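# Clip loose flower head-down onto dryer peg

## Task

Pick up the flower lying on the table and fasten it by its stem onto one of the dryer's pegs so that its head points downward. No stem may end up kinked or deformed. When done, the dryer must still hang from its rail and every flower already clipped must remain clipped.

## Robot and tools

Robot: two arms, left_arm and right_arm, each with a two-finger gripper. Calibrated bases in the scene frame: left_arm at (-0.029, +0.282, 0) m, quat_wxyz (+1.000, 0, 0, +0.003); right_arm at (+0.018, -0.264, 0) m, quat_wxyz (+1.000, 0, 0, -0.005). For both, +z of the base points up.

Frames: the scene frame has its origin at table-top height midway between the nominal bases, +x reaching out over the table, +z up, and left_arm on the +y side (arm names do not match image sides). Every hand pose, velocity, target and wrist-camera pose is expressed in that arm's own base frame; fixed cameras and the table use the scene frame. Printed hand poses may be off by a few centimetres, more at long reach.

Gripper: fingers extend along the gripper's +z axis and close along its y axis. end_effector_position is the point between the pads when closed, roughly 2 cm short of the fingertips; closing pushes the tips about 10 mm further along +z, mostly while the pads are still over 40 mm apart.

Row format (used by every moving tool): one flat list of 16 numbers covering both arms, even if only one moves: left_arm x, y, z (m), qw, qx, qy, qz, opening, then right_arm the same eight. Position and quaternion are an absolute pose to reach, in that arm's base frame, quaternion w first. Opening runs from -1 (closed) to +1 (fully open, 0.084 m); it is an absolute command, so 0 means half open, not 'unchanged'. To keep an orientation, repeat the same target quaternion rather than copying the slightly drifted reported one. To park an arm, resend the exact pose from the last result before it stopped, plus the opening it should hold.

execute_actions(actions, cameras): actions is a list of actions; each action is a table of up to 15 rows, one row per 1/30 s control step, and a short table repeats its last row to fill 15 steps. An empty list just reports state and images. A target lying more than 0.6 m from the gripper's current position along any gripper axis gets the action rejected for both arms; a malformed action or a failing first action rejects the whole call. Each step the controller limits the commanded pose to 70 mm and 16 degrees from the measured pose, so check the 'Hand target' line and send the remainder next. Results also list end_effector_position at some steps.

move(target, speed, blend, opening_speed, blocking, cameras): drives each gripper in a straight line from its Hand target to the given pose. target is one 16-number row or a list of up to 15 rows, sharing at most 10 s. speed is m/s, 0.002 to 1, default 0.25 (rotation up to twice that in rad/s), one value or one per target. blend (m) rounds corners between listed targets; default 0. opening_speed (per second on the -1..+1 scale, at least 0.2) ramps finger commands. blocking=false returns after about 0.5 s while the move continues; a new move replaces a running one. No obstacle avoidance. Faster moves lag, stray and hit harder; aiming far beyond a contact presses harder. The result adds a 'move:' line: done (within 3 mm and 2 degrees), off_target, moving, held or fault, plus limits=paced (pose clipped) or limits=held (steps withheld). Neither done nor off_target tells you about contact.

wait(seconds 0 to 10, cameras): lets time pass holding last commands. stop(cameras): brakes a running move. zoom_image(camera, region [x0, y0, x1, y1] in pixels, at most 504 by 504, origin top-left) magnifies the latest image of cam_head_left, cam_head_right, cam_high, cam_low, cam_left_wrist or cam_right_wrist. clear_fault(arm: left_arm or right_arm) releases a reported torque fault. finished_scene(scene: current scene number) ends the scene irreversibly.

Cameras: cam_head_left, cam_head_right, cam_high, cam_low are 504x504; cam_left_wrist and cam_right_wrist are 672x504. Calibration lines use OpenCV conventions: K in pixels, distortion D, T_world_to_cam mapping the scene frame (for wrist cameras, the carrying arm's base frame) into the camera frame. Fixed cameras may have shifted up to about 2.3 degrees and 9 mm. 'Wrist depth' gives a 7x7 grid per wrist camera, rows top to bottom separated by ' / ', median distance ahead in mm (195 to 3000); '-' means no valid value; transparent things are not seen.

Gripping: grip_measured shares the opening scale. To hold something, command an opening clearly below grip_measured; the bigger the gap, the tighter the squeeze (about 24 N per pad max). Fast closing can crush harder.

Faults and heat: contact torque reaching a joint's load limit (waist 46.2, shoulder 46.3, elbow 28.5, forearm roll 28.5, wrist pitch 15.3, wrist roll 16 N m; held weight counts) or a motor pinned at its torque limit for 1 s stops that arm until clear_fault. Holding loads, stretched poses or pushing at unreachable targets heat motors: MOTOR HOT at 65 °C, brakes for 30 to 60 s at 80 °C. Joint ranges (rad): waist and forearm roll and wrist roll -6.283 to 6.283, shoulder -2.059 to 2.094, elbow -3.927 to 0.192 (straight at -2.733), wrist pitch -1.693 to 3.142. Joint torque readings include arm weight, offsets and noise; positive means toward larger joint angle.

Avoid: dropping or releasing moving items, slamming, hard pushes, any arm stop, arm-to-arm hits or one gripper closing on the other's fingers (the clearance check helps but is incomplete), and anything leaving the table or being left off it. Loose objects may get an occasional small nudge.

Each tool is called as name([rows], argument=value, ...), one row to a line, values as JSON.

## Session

execute_actions(actions=[])

zoom_image(camera="cam_head_left", region=[100, 0, 320, 220])

zoom_image(camera="cam_high", region=[90, 90, 340, 340])

zoom_image(camera="cam_head_right", region=[80, 0, 300, 220])

Scene clock: 0.00 s.
left_arm: end_effector_position=(+0.0760, +0.1879, +0.1327) grip_measured=+1.00 end_effector_quat_wxyz=(+0.540, +0.507, -0.496, +0.452) | right_arm: end_effector_position=(+0.2233, +0.2194, +0.1642) grip_measured=+1.00 end_effector_quat_wxyz=(-0.009, -0.064, +0.994, +0.083)
Joint positions: left_arm=[1.369 0.619 -1.145 -0.144 2.085 2.97 0.084] | right_arm=[0.688 -0.582 -0.397 0.186 0.904 -2.692 0.084]
Joint velocities: within noise
Joint torques (N m): no reading
Wrist depth (mm): cam_left_wrist=[2710 643 791 787 830 290 258 / 2734 622 2743 2756 296 279 274 / 2682 596 2772 824 301 279 279 / 2711 672 2796 820 309 279 2521 / 2698 2687 2765 816 303 276 2651 / 698 829 867 810 297 274 2539 / 523 510 567 580 293 275 609] | cam_right_wrist=[276 282 287 294 302 309 317 / 275 281 287 293 301 308 315 / 274 280 286 292 300 306 315 / 273 279 285 292 299 305 314 / 273 279 284 292 299 305 313 / 272 278 284 290 297 304 310 / 271 277 282 290 295 303 310]
Hand target: left_arm +0.0760, +0.1879, +0.1327; +0.540, +0.507, -0.496, +0.452 | right_arm +0.2233, +0.2194, +0.1642; -0.009, -0.064, +0.994, +0.083
Tool commands: left_gripper/opening=+1.0 right_gripper/opening=+1.0
camera_calibration:
cam_left_wrist: T_world_to_cam=[[-0.992907, 0.0862542, 0.0818297, 0.0813525], [-0.0810573, 0.0124245, -0.996632, 0.199716], [-0.0869804, -0.996196, -0.00534483, 0.324228], [0, 0, 0, 1]] pos_world=[0.125165, 0.313496, 0.194119]
cam_right_wrist: T_world_to_cam=[[-0.113921, 0.981024, 0.156891, -0.179311], [0.992353, 0.119915, -0.0292501, -0.174694], [-0.0475086, 0.152359, -0.987183, 0.263393], [0, 0, 0, 1]] pos_world=[0.165444, 0.156726, 0.283039]

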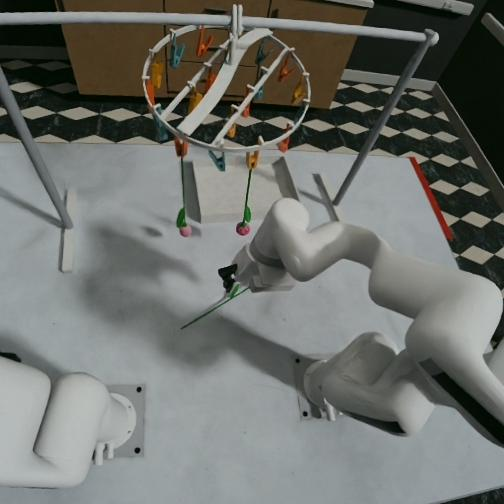

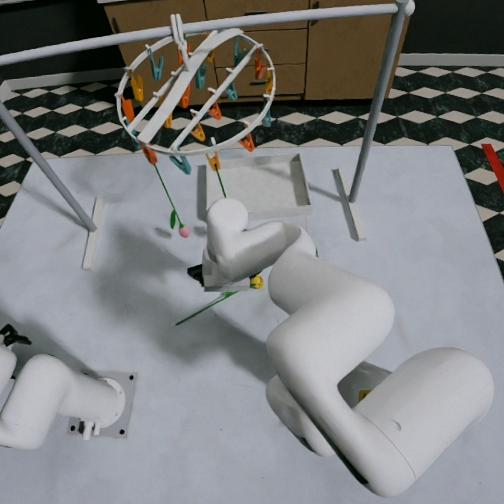

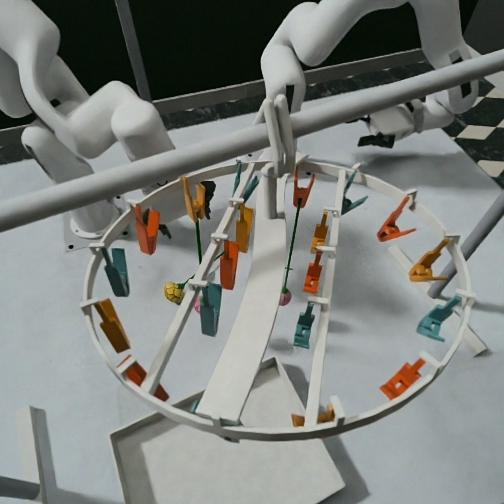

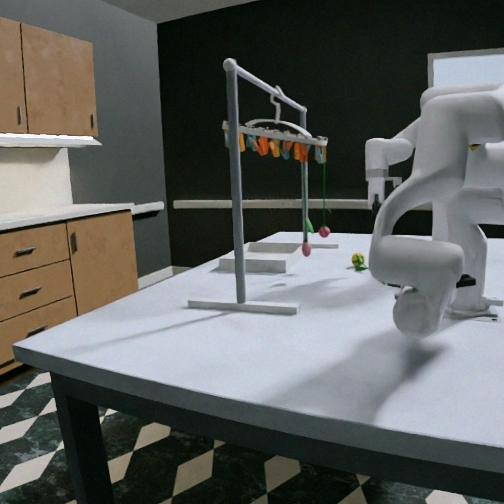

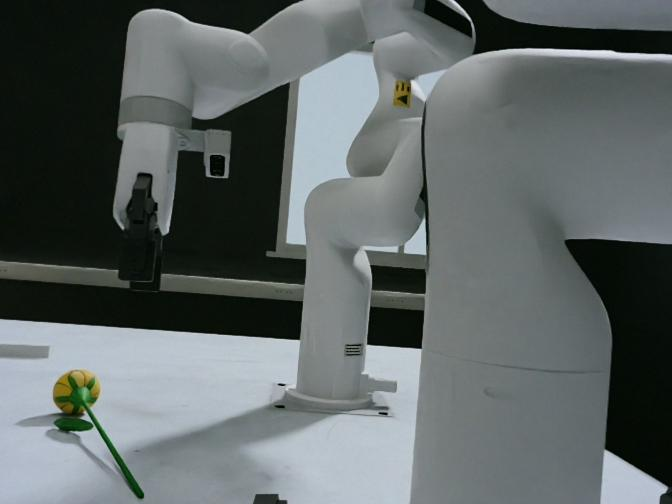

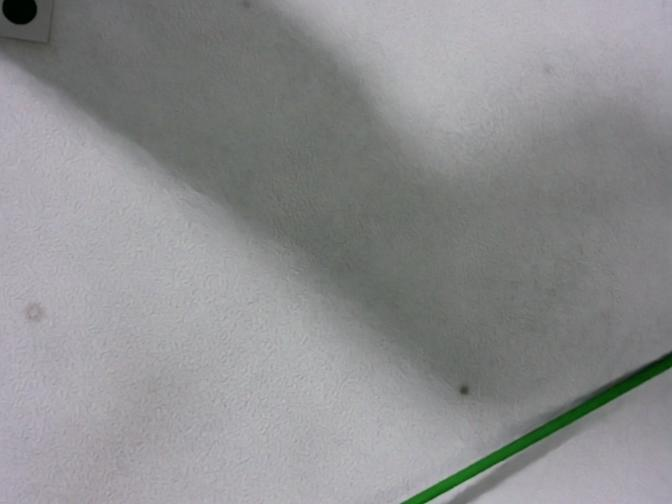

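Scaled by 2.291 from the camera's 504x504 image, which has a finer 720x720 frame.

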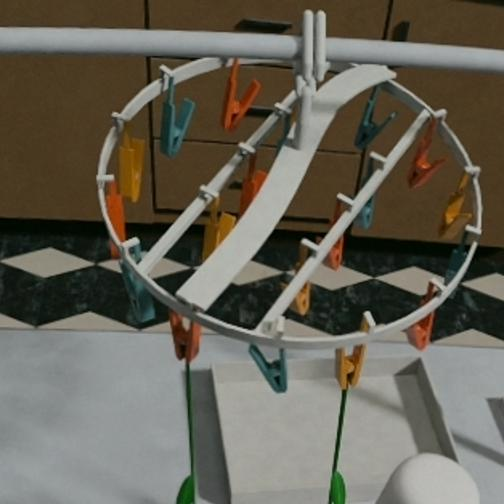

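Scaled by 2.016 from the camera's 504x504 image, which has a finer 720x720 frame.

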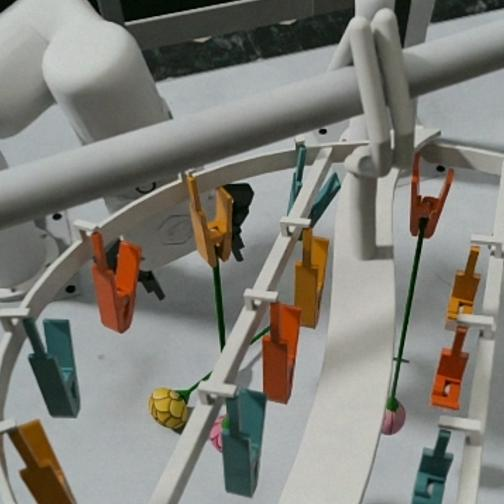

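Scaled by 2.291 from the camera's 504x504 image, which has a finer 720x720 frame.

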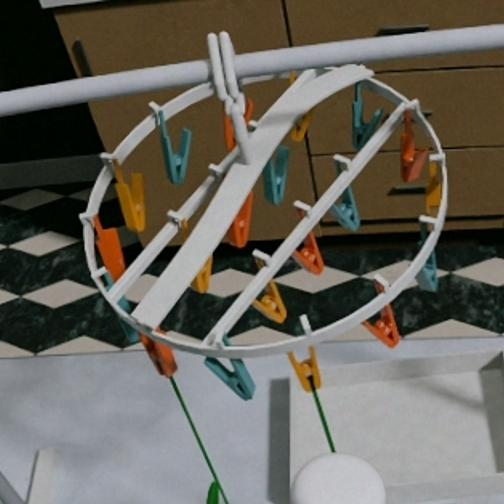

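move(target=[0.0760,0.1879,0.1327,0.540,0.507,-0.496,0.452,1,0.22,0.27,0.30,0,-0.857,0.515,0,0.2], speed=0.3)

Scene clock: 29.63 s.
left_arm: end_effector_position=(+0.0760, +0.1879, +0.1327) grip_measured=+1.00 end_effector_quat_wxyz=(+0.540, +0.507, -0.496, +0.452) | right_arm: end_effector_position=(+0.2200, +0.2700, +0.3000) grip_measured=+0.19 end_effector_quat_wxyz=(+0.000, +0.857, -0.515, +0.000)
Joint positions: left_arm=[1.368 0.619 -1.145 -0.144 2.085 2.97 0.084] | right_arm=[0.887 -0.462 -0.904 0 1.365 -4.314 0.052]
Joint velocities: within noise
Joint torques (N m): left_arm=[-1.82 -29.08 -12.3 0.48 2.36 0.98] | right_arm=[2.35 -8.68 -22.22 -1.09 -1.43 -0.66]
Wrist depth (mm): cam_left_wrist=[2739 554 2779 2797 873 290 260 / 2677 581 2752 2717 295 280 273 / 2719 2767 2823 867 300 279 278 / 2718 2793 2797 824 308 279 2518 / 2691 2757 2690 813 303 276 2603 / 698 820 866 810 297 275 2605 / 521 508 562 580 293 275 608] | cam_right_wrist=[230 432 431 432 431 431 431 / 432 431 431 430 431 431 431 / 430 429 430 430 429 428 430 / 429 429 429 431 428 429 429 / 427 429 430 429 429 428 428 / 427 429 428 429 428 427 428 / 427 426 428 428 426 427 426]
Hand target: left_arm +0.0760, +0.1879, +0.1327; +0.540, +0.507, -0.496, +0.452 | right_arm +0.2200, +0.2700, +0.3000; +0.000, +0.857, -0.515, +0.000
Off the commanded pose: left_arm 0.000 m, 0 deg | right_arm 0.000 m, 0 deg.
move: done
camera_calibration:
cam_left_wrist: T_world_to_cam=[[-0.992905, 0.086723, 0.0813561, 0.0812904], [-0.0805534, 0.0127212, -0.996669, 0.199667], [-0.0874691, -0.996151, -0.00564515, 0.324335], [0, 0, 0, 1]] pos_world=[0.125167, 0.313497, 0.194219]
cam_right_wrist: T_world_to_cam=[[-0.888556, -0.458666, -0.00961491, 0.3584], [-0.458426, 0.888509, -0.0199536, -0.0647388], [0.017695, -0.0133222, -0.999755, 0.423788], [0, 0, 0, 1]] pos_world=[0.281282, 0.227553, 0.425838]

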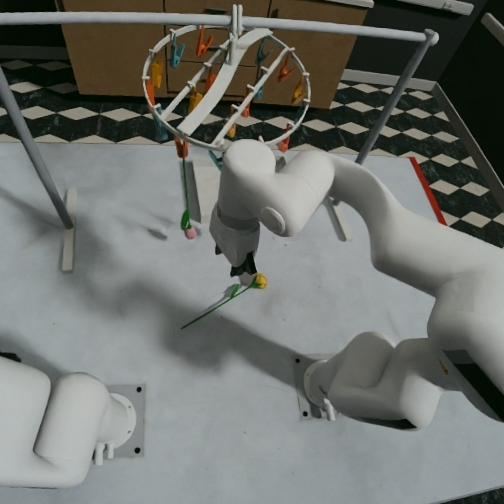

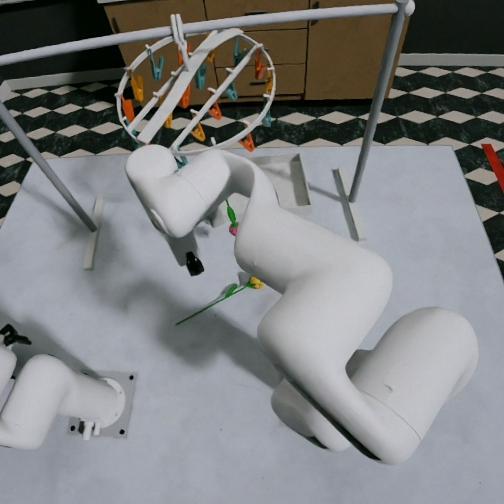

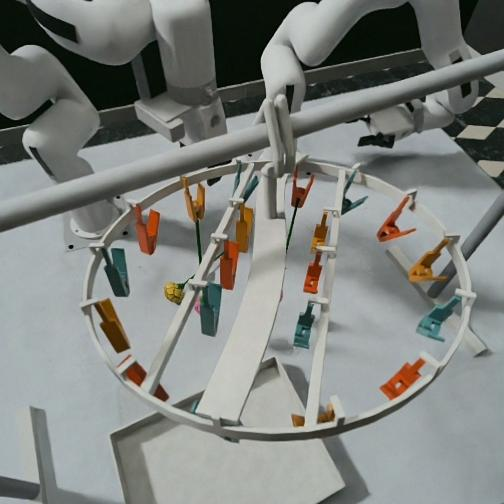

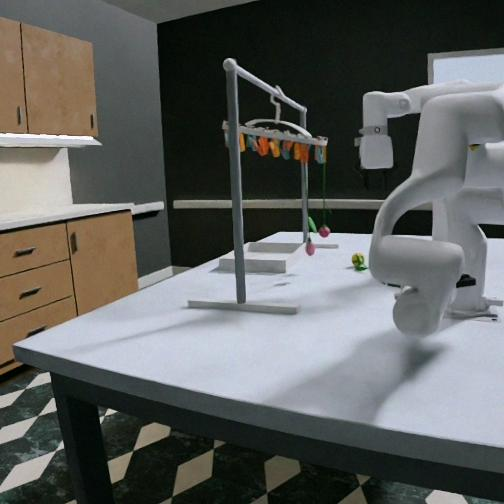

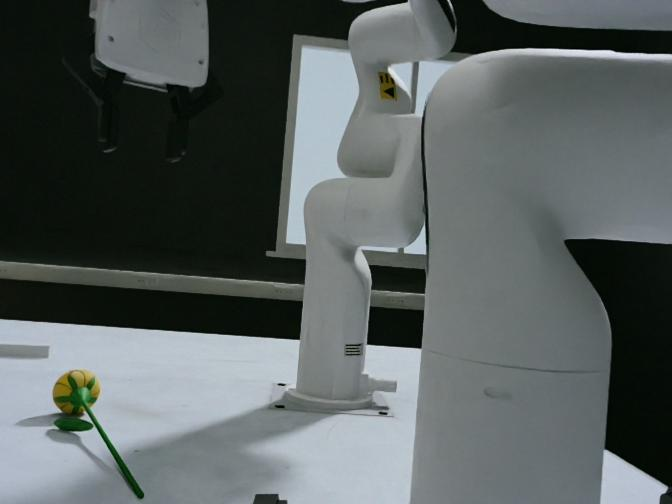

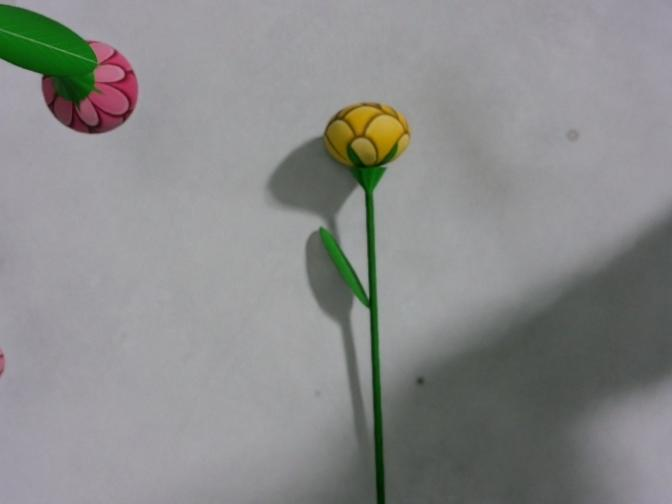

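move(target=[0.0760,0.1879,0.1327,0.540,0.507,-0.496,0.452,1,0.175,0.345,0.22,0,-0.8658,0.5004,0,0.2], speed=0.15, cameras=["cam_right_wrist"])

Scene clock: 37.97 s.
left_arm: end_effector_position=(+0.0760, +0.1879, +0.1327) grip_measured=+1.00 end_effector_quat_wxyz=(+0.540, +0.507, -0.496, +0.452) | right_arm: end_effector_position=(+0.1750, +0.3450, +0.2200) grip_measured=+0.19 end_effector_quat_wxyz=(+0.000, +0.866, -0.500, +0.000)
Joint positions: left_arm=[1.368 0.619 -1.145 -0.144 2.085 2.97 0.084] | right_arm=[1.101 -0.291 -0.818 0 1.108 -4.134 0.052]
Joint velocities: within noise
Joint torques (N m): left_arm=[-0.61 -28.16 -11.88 0.05 2.35 0.71] | right_arm=[2.63 -12.48 -22.01 -1.07 -2.47 0.39]
Wrist depth (mm): cam_left_wrist=[2723 473 2789 881 852 291 260 / 2727 471 2806 2672 295 279 274 / 2718 487 2752 847 302 278 278 / 2787 2742 2775 823 308 280 2504 / 2719 2758 2758 814 303 276 2614 / 695 824 866 809 297 275 2526 / 521 509 564 580 293 275 607] | cam_right_wrist=[351 351 351 351 351 352 351 / 351 351 350 350 351 350 351 / 350 350 350 350 349 350 349 / 350 349 349 349 349 349 349 / 348 349 349 349 348 349 349 / 349 348 349 349 349 348 347 / 347 347 347 347 349 348 347]
Hand target: left_arm +0.0760, +0.1879, +0.1327; +0.540, +0.507, -0.496, +0.452 | right_arm +0.1750, +0.3450, +0.2200; +0.000, +0.866, -0.500, +0.000
Off the commanded pose: left_arm 0.000 m, 0 deg | right_arm 0.000 m, 0 deg.
move: done
camera_calibration:
cam_right_wrist: T_world_to_cam=[[-0.872402, -0.488695, -0.00962131, 0.359603], [-0.488453, 0.872362, -0.0199366, -0.142665], [0.0181362, -0.0126932, -0.999755, 0.345307], [0, 0, 0, 1]] pos_world=[0.237771, 0.304574, 0.345838]
Images, in order (width x height): cam_right_wrist 672x504.

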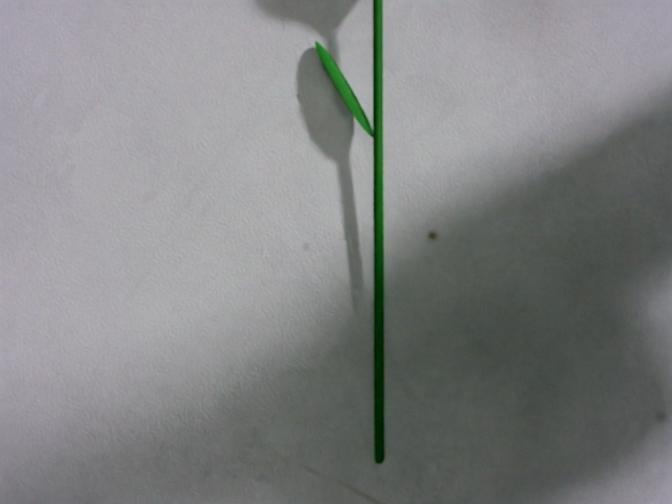

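move([
  [0.0760,0.1879,0.1327,0.540,0.507,-0.496,0.452,1,0.2342,0.2752,0.06,0,-0.8658,0.5004,0,0.1],
  [0.0760,0.1879,0.1327,0.540,0.507,-0.496,0.452,1,0.2342,0.2752,0.024,0,-0.8658,0.5004,0,0.1],
], speed=[0.15,0.04], cameras=["cam_right_wrist","cam_head_left"])

move(target=[0.0760,0.1879,0.1327,0.540,0.507,-0.496,0.452,1,0.2342,0.2752,0.024,0,-0.8658,0.5004,0,-1], opening_speed=0.6, cameras=["cam_right_wrist","cam_head_left"])

Scene clock: 47.93 s.
left_arm: end_effector_position=(+0.0760, +0.1879, +0.1327) grip_measured=+1.00 end_effector_quat_wxyz=(+0.540, +0.507, -0.496, +0.452) | right_arm: end_effector_position=(+0.2342, +0.2752, +0.0240) grip_measured=+0.09 end_effector_quat_wxyz=(+0.000, +0.866, -0.500, +0.000)
Joint positions: left_arm=[1.368 0.619 -1.145 -0.144 2.085 2.97 0.084] | right_arm=[0.866 0.041 -0.496 0 0.455 -4.369 0.048]
Joint velocities: within noise
Joint torques (N m): left_arm=[0.9 -26.9 -11.33 -0.32 2.47 0.37] | right_arm=[-1.43 -14.91 -15.74 0.67 -2.28 -0.37]
Wrist depth (mm): cam_left_wrist=[2736 2785 659 782 2883 291 259 / 2683 672 2800 832 295 279 274 / 2712 557 2820 823 300 278 278 / 534 2787 2775 815 308 279 2500 / 532 570 2805 816 303 276 2653 / 541 649 870 810 297 275 2556 / 524 507 564 581 293 275 607] | cam_right_wrist=[- - - - - - - / - - - - - - - / - - - - - - - / - - - - - - - / - - - - - - - / - - - - - - - / - - - - - - -]
Hand target: left_arm +0.0760, +0.1879, +0.1327; +0.540, +0.507, -0.496, +0.452 | right_arm +0.2342, +0.2752, +0.0240; +0.000, +0.866, -0.500, +0.000
Off the commanded pose: left_arm 0.000 m, 0 deg | right_arm 0.000 m, 0 deg.
move: done
camera_calibration:
cam_right_wrist: T_world_to_cam=[[-0.872402, -0.488695, -0.00957244, 0.375245], [-0.488452, 0.872361, -0.0200238, -0.0567514], [0.0181362, -0.0127932, -0.999754, 0.147418], [0, 0, 0, 1]] pos_world=[0.296971, 0.234774, 0.149838]
Images, in order (width x height): cam_head_left 504x504, cam_right_wrist 672x504.

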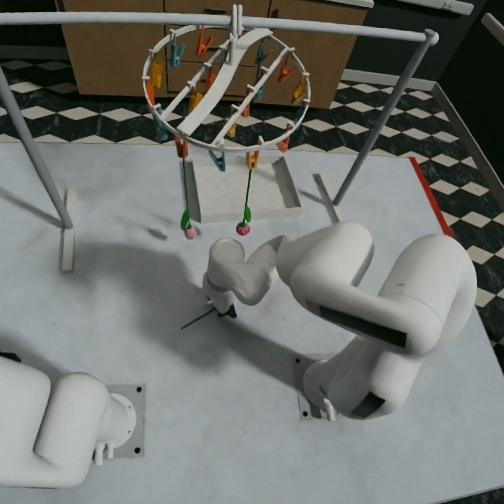

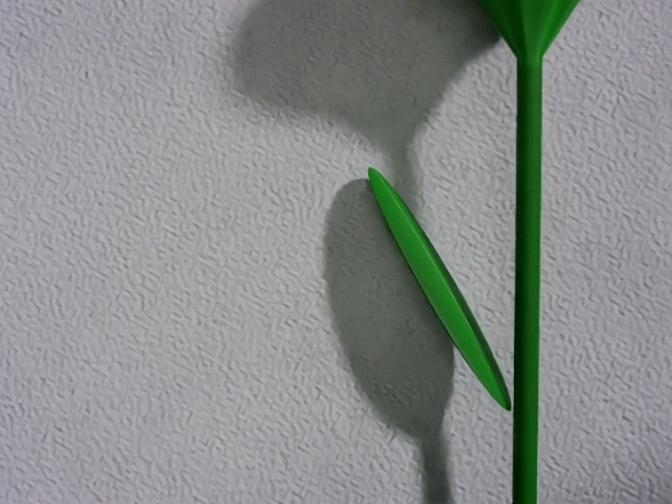

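Scene clock: 49.97 s.
left_arm: end_effector_position=(+0.0760, +0.1879, +0.1327) grip_measured=+1.00 end_effector_quat_wxyz=(+0.540, +0.507, -0.496, +0.452) | right_arm: end_effector_position=(+0.2342, +0.2752, +0.0240) grip_measured=-0.90 end_effector_quat_wxyz=(+0.000, +0.866, -0.500, +0.000)
Joint positions: left_arm=[1.368 0.619 -1.145 -0.144 2.085 2.97 0.084] | right_arm=[0.866 0.041 -0.496 0 0.455 -4.369 0.004]
Joint velocities: within noise
Joint torques (N m): left_arm=[1.3 -26.48 -10.96 -0.27 2.57 0.22] | right_arm=[-0.84 -14.8 -14.43 0.65 -1.92 -0.4]
Wrist depth (mm): cam_left_wrist=[2774 2765 655 783 2912 291 259 / 2731 677 2839 831 295 279 274 / 2701 557 2784 831 300 278 278 / 534 2712 2764 814 309 279 2597 / 535 569 2792 812 303 277 2584 / 609 666 872 805 296 275 2568 / 522 509 565 578 294 274 610] | cam_right_wrist=[- - - - - - - / - - - - - - - / - - - - - - - / - - - - - - - / - - - - - - - / - - - - - - - / - - - - - - -]
Hand target: left_arm +0.0760, +0.1879, +0.1327; +0.540, +0.507, -0.496, +0.452 | right_arm +0.2342, +0.2752, +0.0240; +0.000, +0.866, -0.500, +0.000
Off the commanded pose: left_arm 0.000 m, 0 deg | right_arm 0.000 m, 0 deg.
move: done
camera_calibration:
cam_right_wrist: T_world_to_cam=[[-0.872402, -0.488695, -0.00957244, 0.375294], [-0.488452, 0.872361, -0.0200238, -0.0568386], [0.0181362, -0.0127932, -0.999754, 0.14742], [0, 0, 0, 1]] pos_world=[0.296971, 0.234874, 0.149838]
Images, in order (width x height): cam_head_left 504x504, cam_right_wrist 672x504.

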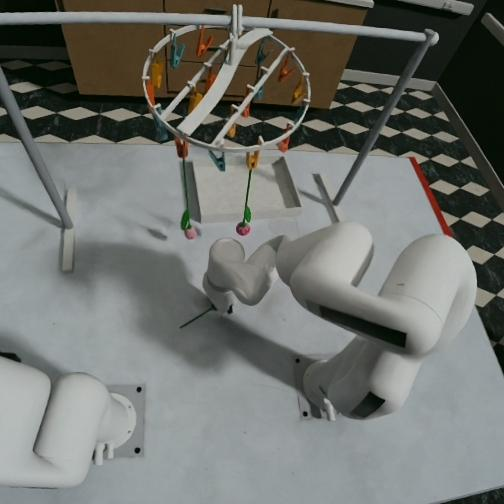

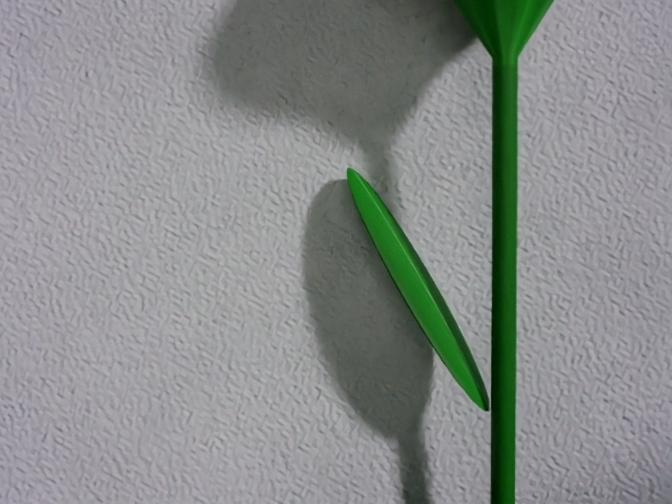

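move([
  [0.0760,0.1879,0.1327,0.540,0.507,-0.496,0.452,1,0.25,0.248,0.13,0.1913,-0.8001,0.4619,0.3314,-1],
  [0.0760,0.1879,0.1327,0.540,0.507,-0.496,0.452,1,0.275,0.245,0.22,0.51,-0.4663,0.6077,0.3913,-1],
  [0.0760,0.1879,0.1327,0.540,0.507,-0.496,0.452,1,0.28,0.215,0.27,0.6797,-0.1949,0.6797,0.1949,-1],
], speed=0.15, blend=[0.03,0.03,0])

Scene clock: 69.97 s.
left_arm: end_effector_position=(+0.0760, +0.1879, +0.1327) grip_measured=+1.00 end_effector_quat_wxyz=(+0.540, +0.507, -0.496, +0.452) | right_arm: end_effector_position=(+0.2758, +0.2394, +0.2289) grip_measured=-0.90 end_effector_quat_wxyz=(+0.547, -0.421, +0.627, +0.361)
Joint positions: left_arm=[1.368 0.619 -1.145 -0.144 2.085 2.97 0.084] | right_arm=[0.256 -0.738 -0.032 1.971 1.025 -5.586 0.004]
Joint velocities: within noise
Joint torques (N m): left_arm=[1.37 -25.89 -11.08 -0.17 2.7 -0.29] | right_arm=[-1.83 -1.49 -19.81 -0.53 1.55 -0.06]
Wrist depth (mm): cam_left_wrist=[2766 2676 2896 2857 775 291 259 / 2789 2830 2782 807 295 279 274 / 2696 679 778 796 301 278 279 / 2694 2724 2805 829 308 279 2508 / 2721 2747 2763 810 304 277 2625 / 787 824 869 809 297 275 2595 / 521 510 562 580 293 275 609] | cam_right_wrist=[374 375 377 378 405 379 381 / 508 468 469 513 475 516 519 / 694 296 625 661 635 711 717 / - - 1109 1113 2598 2488 2333 / - - 2902 - 2584 2458 2354 / - - 2861 2660 2559 2406 2352 / - - 2764 2578 2492 2373 2244]
Hand target: left_arm +0.0760, +0.1879, +0.1327; +0.540, +0.507, -0.496, +0.452 | right_arm +0.2758, +0.2394, +0.2289; +0.547, -0.421, +0.627, +0.361
Off the commanded pose: left_arm 0.000 m, 0 deg | right_arm 0.048 m, 36 deg.
move: held (right_arm; a check stopped the path); path passed 2 of 3 targets; limits=held
pose unreachable (right arm): on one or more control steps of this call, first in action 0 (counted from 0), this arm could not follow its commanded pose, so it was not sent that pose on those steps. It may still have moved: this result reports where it is.
cause: moving toward the commanded pose would bring two parts of the arm too close to each other (joints 2 (shoulder) to 4 (forearm roll) lie between them).
camera_calibration:
cam_left_wrist: T_world_to_cam=[[-0.992905, 0.086723, 0.0813561, 0.0812904], [-0.0805534, 0.0127212, -0.996669, 0.199667], [-0.0874691, -0.996151, -0.00564515, 0.324335], [0, 0, 0, 1]] pos_world=[0.125167, 0.313497, 0.194219]
cam_right_wrist: T_world_to_cam=[[-0.918956, 0.394352, 0.00265026, 0.194685], [0.0657798, 0.146653, 0.986998, -0.210813], [0.388836, 0.907182, -0.160708, -0.163451], [0, 0, 0, 1]] pos_world=[0.256329, 0.102421, 0.181288]

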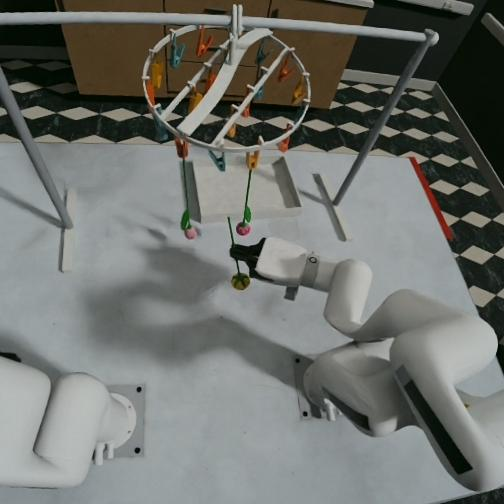

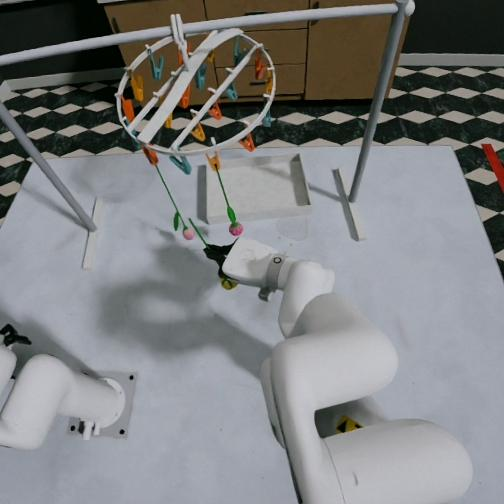

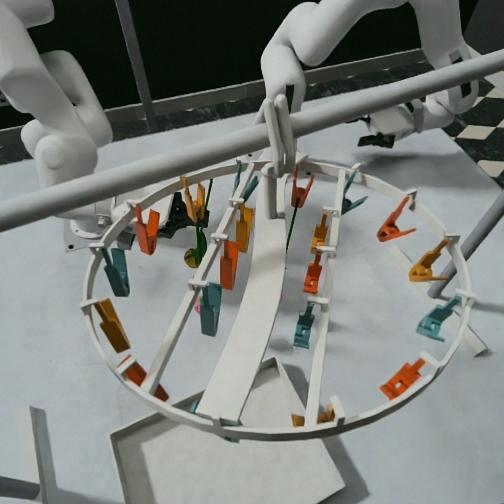

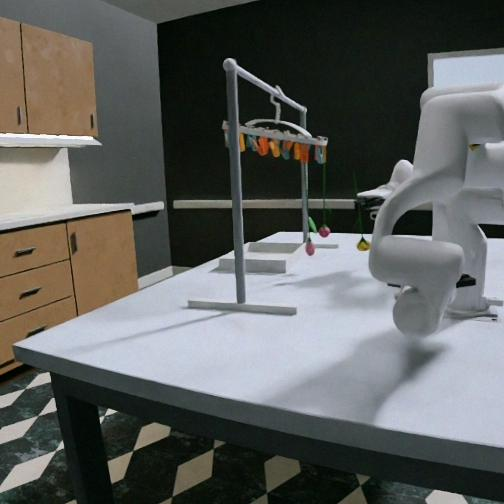

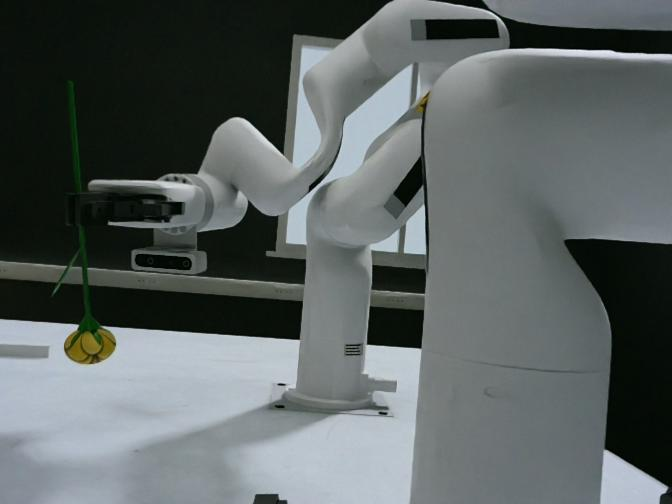

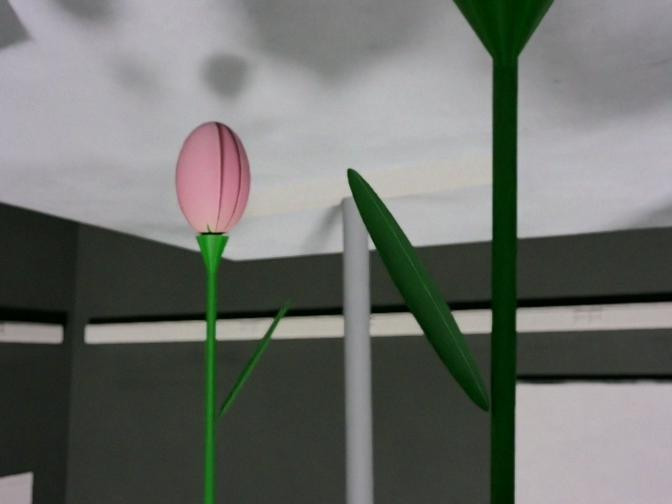

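move([
  [0.0760,0.1879,0.1327,0.540,0.507,-0.496,0.452,1,0.27,0.25,0.22,0.183,-0.683,0.683,0.183,-1],
  [0.0760,0.1879,0.1327,0.540,0.507,-0.496,0.452,1,0.25,0.22,0.20,0.2,-0.3736,0.902,0.0828,-1],
], speed=0.35, cameras=["cam_head_left","cam_low"])

Scene clock: 97.20 s.
left_arm: end_effector_position=(+0.0760, +0.1879, +0.1327) grip_measured=+1.00 end_effector_quat_wxyz=(+0.540, +0.507, -0.496, +0.452) | right_arm: end_effector_position=(+0.2500, +0.2200, +0.2000) grip_measured=-0.90 end_effector_quat_wxyz=(+0.200, -0.374, +0.902, +0.083)
Joint positions: left_arm=[1.368 0.619 -1.145 -0.144 2.085 2.97 0.084] | right_arm=[0.707 -0.852 -0.212 0.056 0.629 -3.258 0.004]
Joint velocities: within noise
Joint torques (N m): left_arm=[1.26 -25.94 -11.25 -0.16 2.77 -0.35] | right_arm=[2.71 -1.83 -22.55 -1.15 -2.28 0.65]
Wrist depth (mm): cam_left_wrist=[2738 2763 708 833 845 290 260 / 2734 644 701 827 295 279 274 / 2723 621 2721 826 301 279 278 / 2687 2730 2792 818 307 279 2493 / 2729 2700 2725 812 303 276 2600 / 781 825 869 810 297 275 2586 / 522 509 565 583 293 275 608] | cam_right_wrist=[276 277 277 280 277 277 278 / 291 291 291 291 291 288 292 / 302 303 303 303 303 303 303 / 315 316 - 315 317 316 317 / 329 329 330 330 330 330 331 / 349 350 350 352 351 351 351 / 368 367 367 367 368 368 368]
Hand target: left_arm +0.0760, +0.1879, +0.1327; +0.540, +0.507, -0.496, +0.452 | right_arm +0.2500, +0.2200, +0.2000; +0.200, -0.374, +0.902, +0.083
Off the commanded pose: left_arm 0.000 m, 0 deg | right_arm 0.000 m, 0 deg.
move: done
Images, in order (width x height): cam_head_left 504x504, cam_low 504x504.

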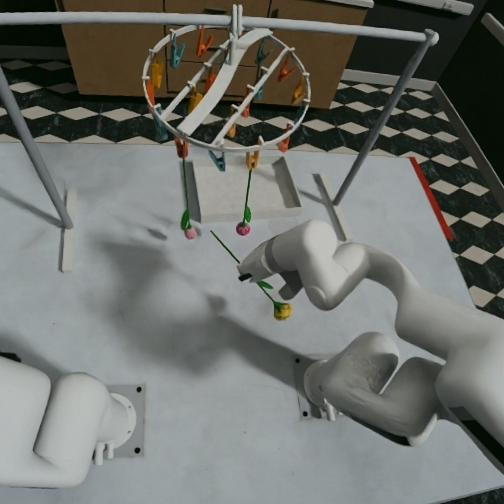

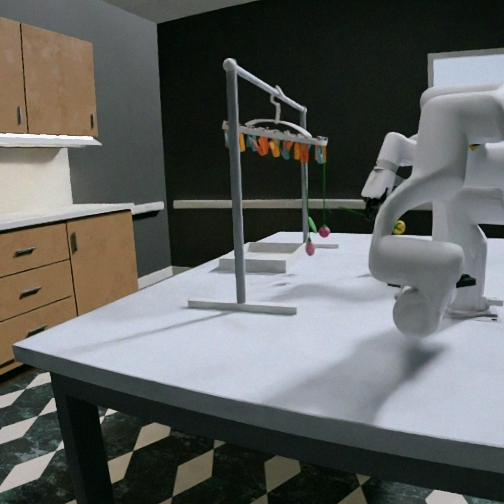

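move([
  [0.0760,0.1879,0.1327,0.540,0.507,-0.496,0.452,1,0.27,0.225,0.23,0.4668,-0.3104,0.8085,0.1792,-1],
  [0.0760,0.1879,0.1327,0.540,0.507,-0.496,0.452,1,0.285,0.23,0.26,0.6686,-0.2302,0.6686,0.2302,-1],
], speed=0.3)

Scene clock: 101.97 s.
left_arm: end_effector_position=(+0.0760, +0.1879, +0.1327) grip_measured=+1.00 end_effector_quat_wxyz=(+0.540, +0.507, -0.496, +0.452) | right_arm: end_effector_position=(+0.2706, +0.2245, +0.2322) grip_measured=-0.90 end_effector_quat_wxyz=(+0.478, -0.304, +0.805, +0.176)
Joint positions: left_arm=[1.368 0.619 -1.145 -0.144 2.085 2.97 0.084] | right_arm=[0.789 -0.96 0.17 0.239 -0.286 -3.344 0.004]
Joint velocities: within noise
Joint torques (N m): left_arm=[1.06 -25.94 -11.46 -0.19 2.84 -0.33] | right_arm=[-2.02 -3.97 -20.72 -1.14 -2.53 0.52]
Wrist depth (mm): cam_left_wrist=[2713 2706 2807 2889 2918 291 259 / 2707 2746 2791 853 296 279 274 / 2665 636 735 761 300 278 278 / 2712 2733 2859 820 308 280 2475 / 2662 1176 2747 811 303 277 2613 / 778 820 870 809 298 275 2554 / 524 508 563 578 293 275 607] | cam_right_wrist=[302 303 303 314 315 304 304 / 353 339 339 354 354 355 354 / 385 403 404 403 404 405 407 / 398 407 446 499 470 471 472 / - 248 564 567 529 567 565 / 1825 260 772 771 769 705 656 / 1809 1987 2925 - - 1050 944]
Hand target: left_arm +0.0760, +0.1879, +0.1327; +0.540, +0.507, -0.496, +0.452 | right_arm +0.2706, +0.2244, +0.2322; +0.478, -0.304, +0.805, +0.176
Off the commanded pose: left_arm 0.000 m, 0 deg | right_arm 0.032 m, 29 deg.
move: held (right_arm; a check stopped the path); path passed 1 of 2 targets; limits=held
pose unreachable (right arm): on one or more control steps of this call, first in action 0 (counted from 0), this arm could not follow its commanded pose, so it was not sent that pose on those steps. It may still have moved: this result reports where it is.
cause: moving toward the commanded pose would bring two parts of the arm too close to each other (joints 2 (shoulder) to 4 (forearm roll) lie between them).
camera_calibration:
cam_left_wrist: T_world_to_cam=[[-0.992905, 0.086723, 0.0813561, 0.0812904], [-0.0805534, 0.0127212, -0.996669, 0.199667], [-0.0874691, -0.996151, -0.00564515, 0.324335], [0, 0, 0, 1]] pos_world=[0.125167, 0.313497, 0.194219]
cam_right_wrist: T_world_to_cam=[[-0.646922, 0.762553, -0.0020915, 0.0405824], [0.37915, 0.324034, 0.866745, -0.308171], [0.661617, 0.559923, -0.498747, -0.0647973], [0, 0, 0, 1]] pos_world=[0.185968, 0.105193, 0.234873]

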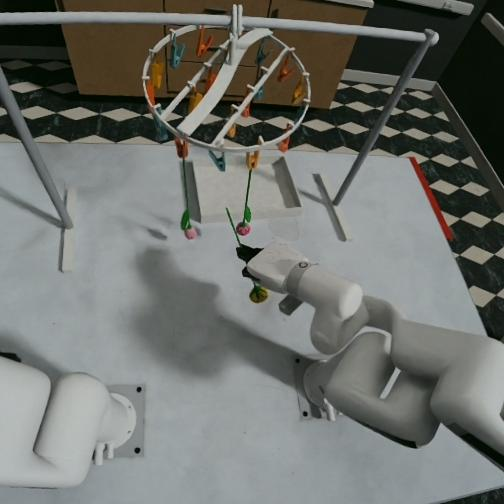

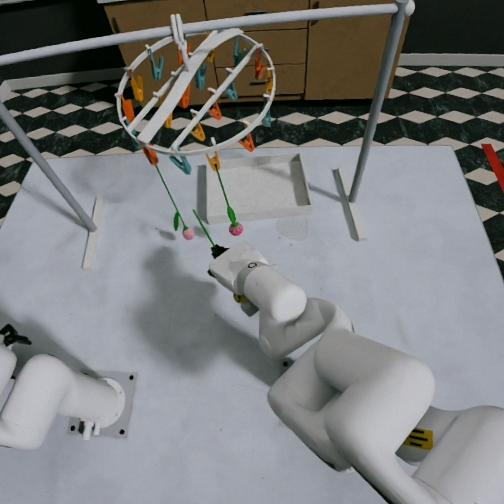

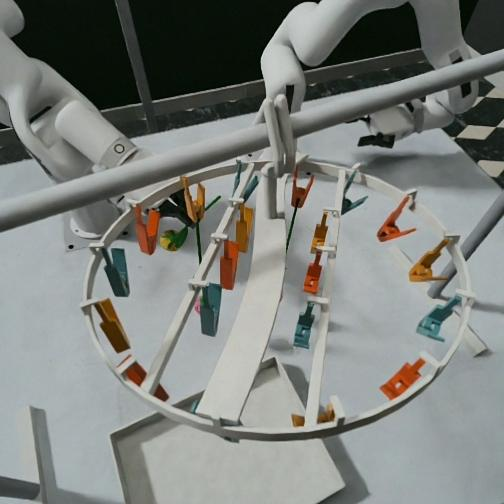

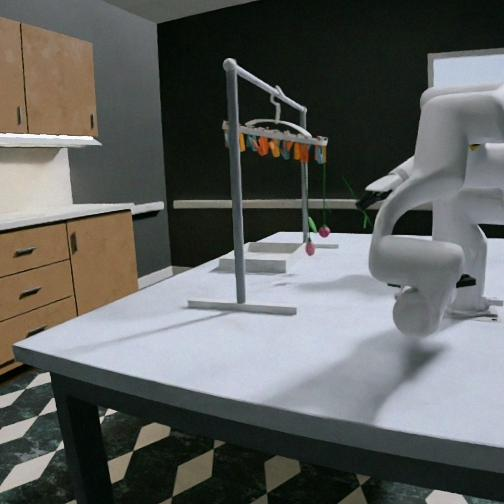

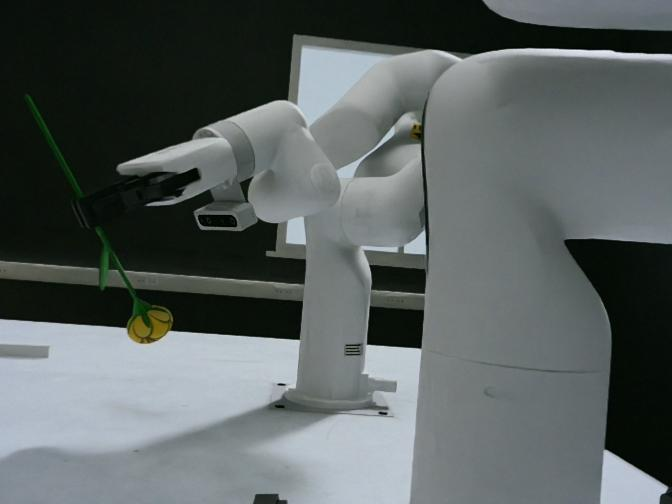

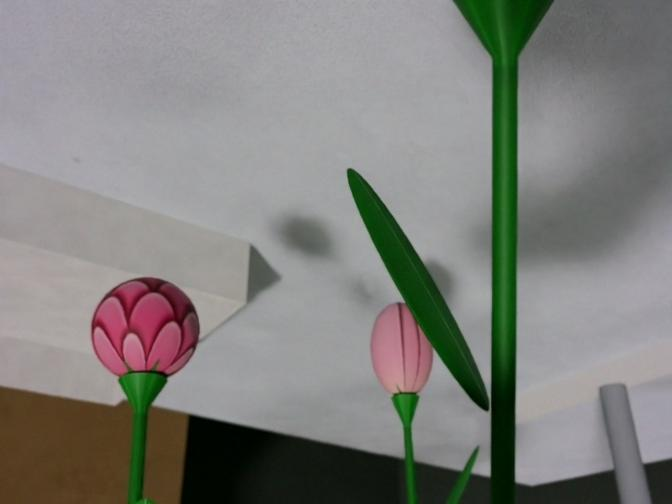

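move([
  [0.0760,0.1879,0.1327,0.540,0.507,-0.496,0.452,1,0.305,0.25,0.235,0.5,-0.29,0.795,0.176,-1],
  [0.0760,0.1879,0.1327,0.540,0.507,-0.496,0.452,1,0.32,0.265,0.25,0.6686,-0.2302,0.6686,0.2302,-1],
], speed=0.2)

Scene clock: 108.83 s.
left_arm: end_effector_position=(+0.0760, +0.1879, +0.1327) grip_measured=+1.00 end_effector_quat_wxyz=(+0.540, +0.507, -0.496, +0.452) | right_arm: end_effector_position=(+0.3201, +0.2651, +0.2503) grip_measured=-0.90 end_effector_quat_wxyz=(+0.666, -0.231, +0.671, +0.229)
Joint positions: left_arm=[1.368 0.619 -1.145 -0.144 2.085 2.97 0.084] | right_arm=[0.732 0.282 -0.154 0.069 -1.691 -3.133 0.004]
Joint velocities: within noise
Joint torques (N m): left_arm=[1.13 -25.87 -11.4 -0.01 2.93 -0.4] | right_arm=[2.17 -11.85 -6.7 0.96 -2.77 0.44]
Wrist depth (mm): cam_left_wrist=[2761 2752 652 695 2878 291 259 / 2752 2754 687 786 295 279 274 / 577 625 700 820 301 279 279 / 2701 2772 702 817 308 279 2502 / 1297 2794 1271 809 303 277 2606 / 780 821 872 809 297 275 2575 / 521 510 565 584 294 275 609] | cam_right_wrist=[- 470 581 532 258 536 543 / - 1859 2053 - 745 748 759 / 1752 1888 2791 - - - 2664 / 1772 - 2764 - - 2915 2678 / 2010 - 2828 - - - 2712 / 2115 2114 2859 - - - 2677 / 2037 2202 2830 - - - 2741]
Hand target: left_arm +0.0760, +0.1879, +0.1327; +0.540, +0.507, -0.496, +0.452 | right_arm +0.3201, +0.2651, +0.2502; +0.666, -0.231, +0.671, +0.229
Off the commanded pose: left_arm 0.000 m, 0 deg | right_arm 0.000 m, 0 deg.
joint sent to its limit (right arm) — joint 5 (wrist pitch), lower limit. The joint targets still meet the commanded pose.
move: done
camera_calibration:
cam_left_wrist: T_world_to_cam=[[-0.992905, 0.086723, 0.0813561, 0.0812904], [-0.0805534, 0.0127212, -0.996669, 0.199667], [-0.0874691, -0.996151, -0.00564515, 0.324335], [0, 0, 0, 1]] pos_world=[0.125167, 0.313497, 0.194219]
cam_right_wrist: T_world_to_cam=[[-0.607856, 0.793956, 0.0120061, 0.0172937], [0.0283464, 0.00658667, 0.999576, -0.192546], [0.793541, 0.607939, -0.0265095, -0.284395], [0, 0, 0, 1]] pos_world=[0.241649, 0.160433, 0.184718]

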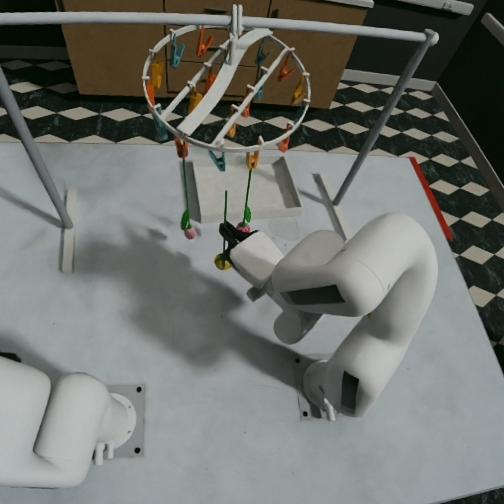

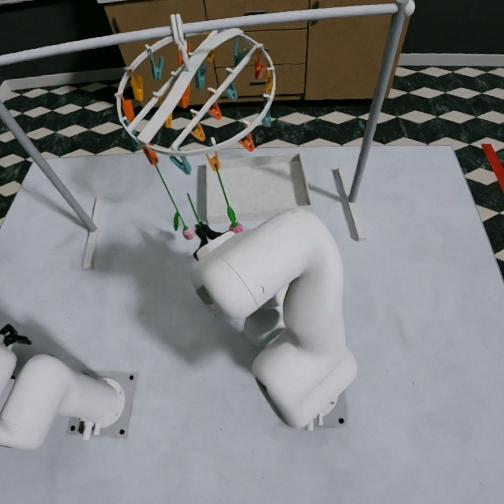

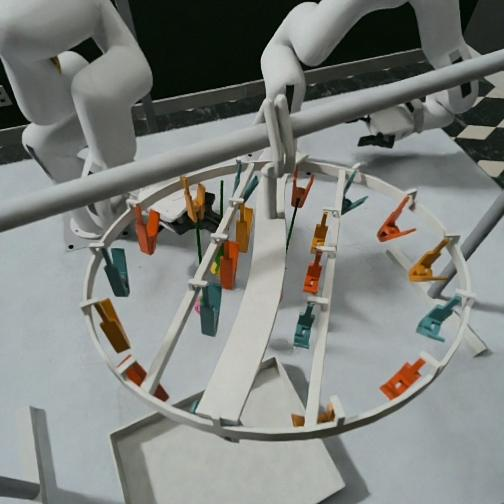

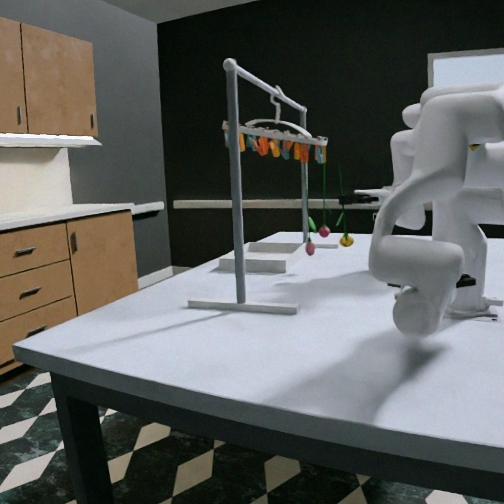

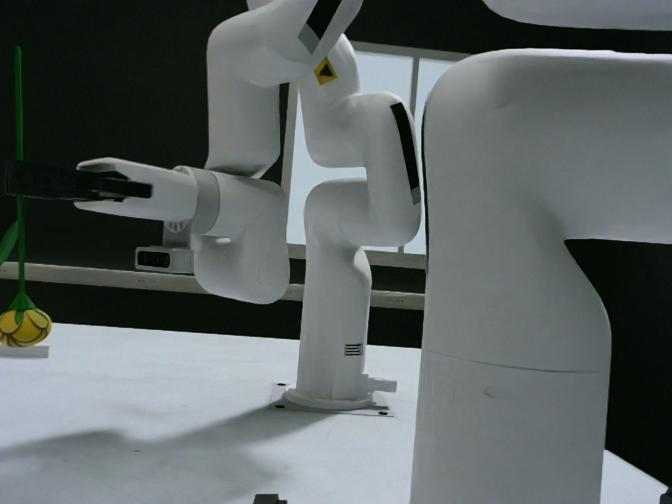

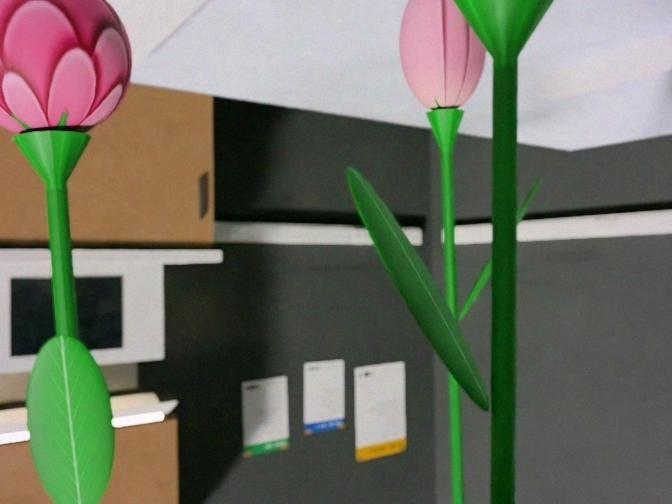

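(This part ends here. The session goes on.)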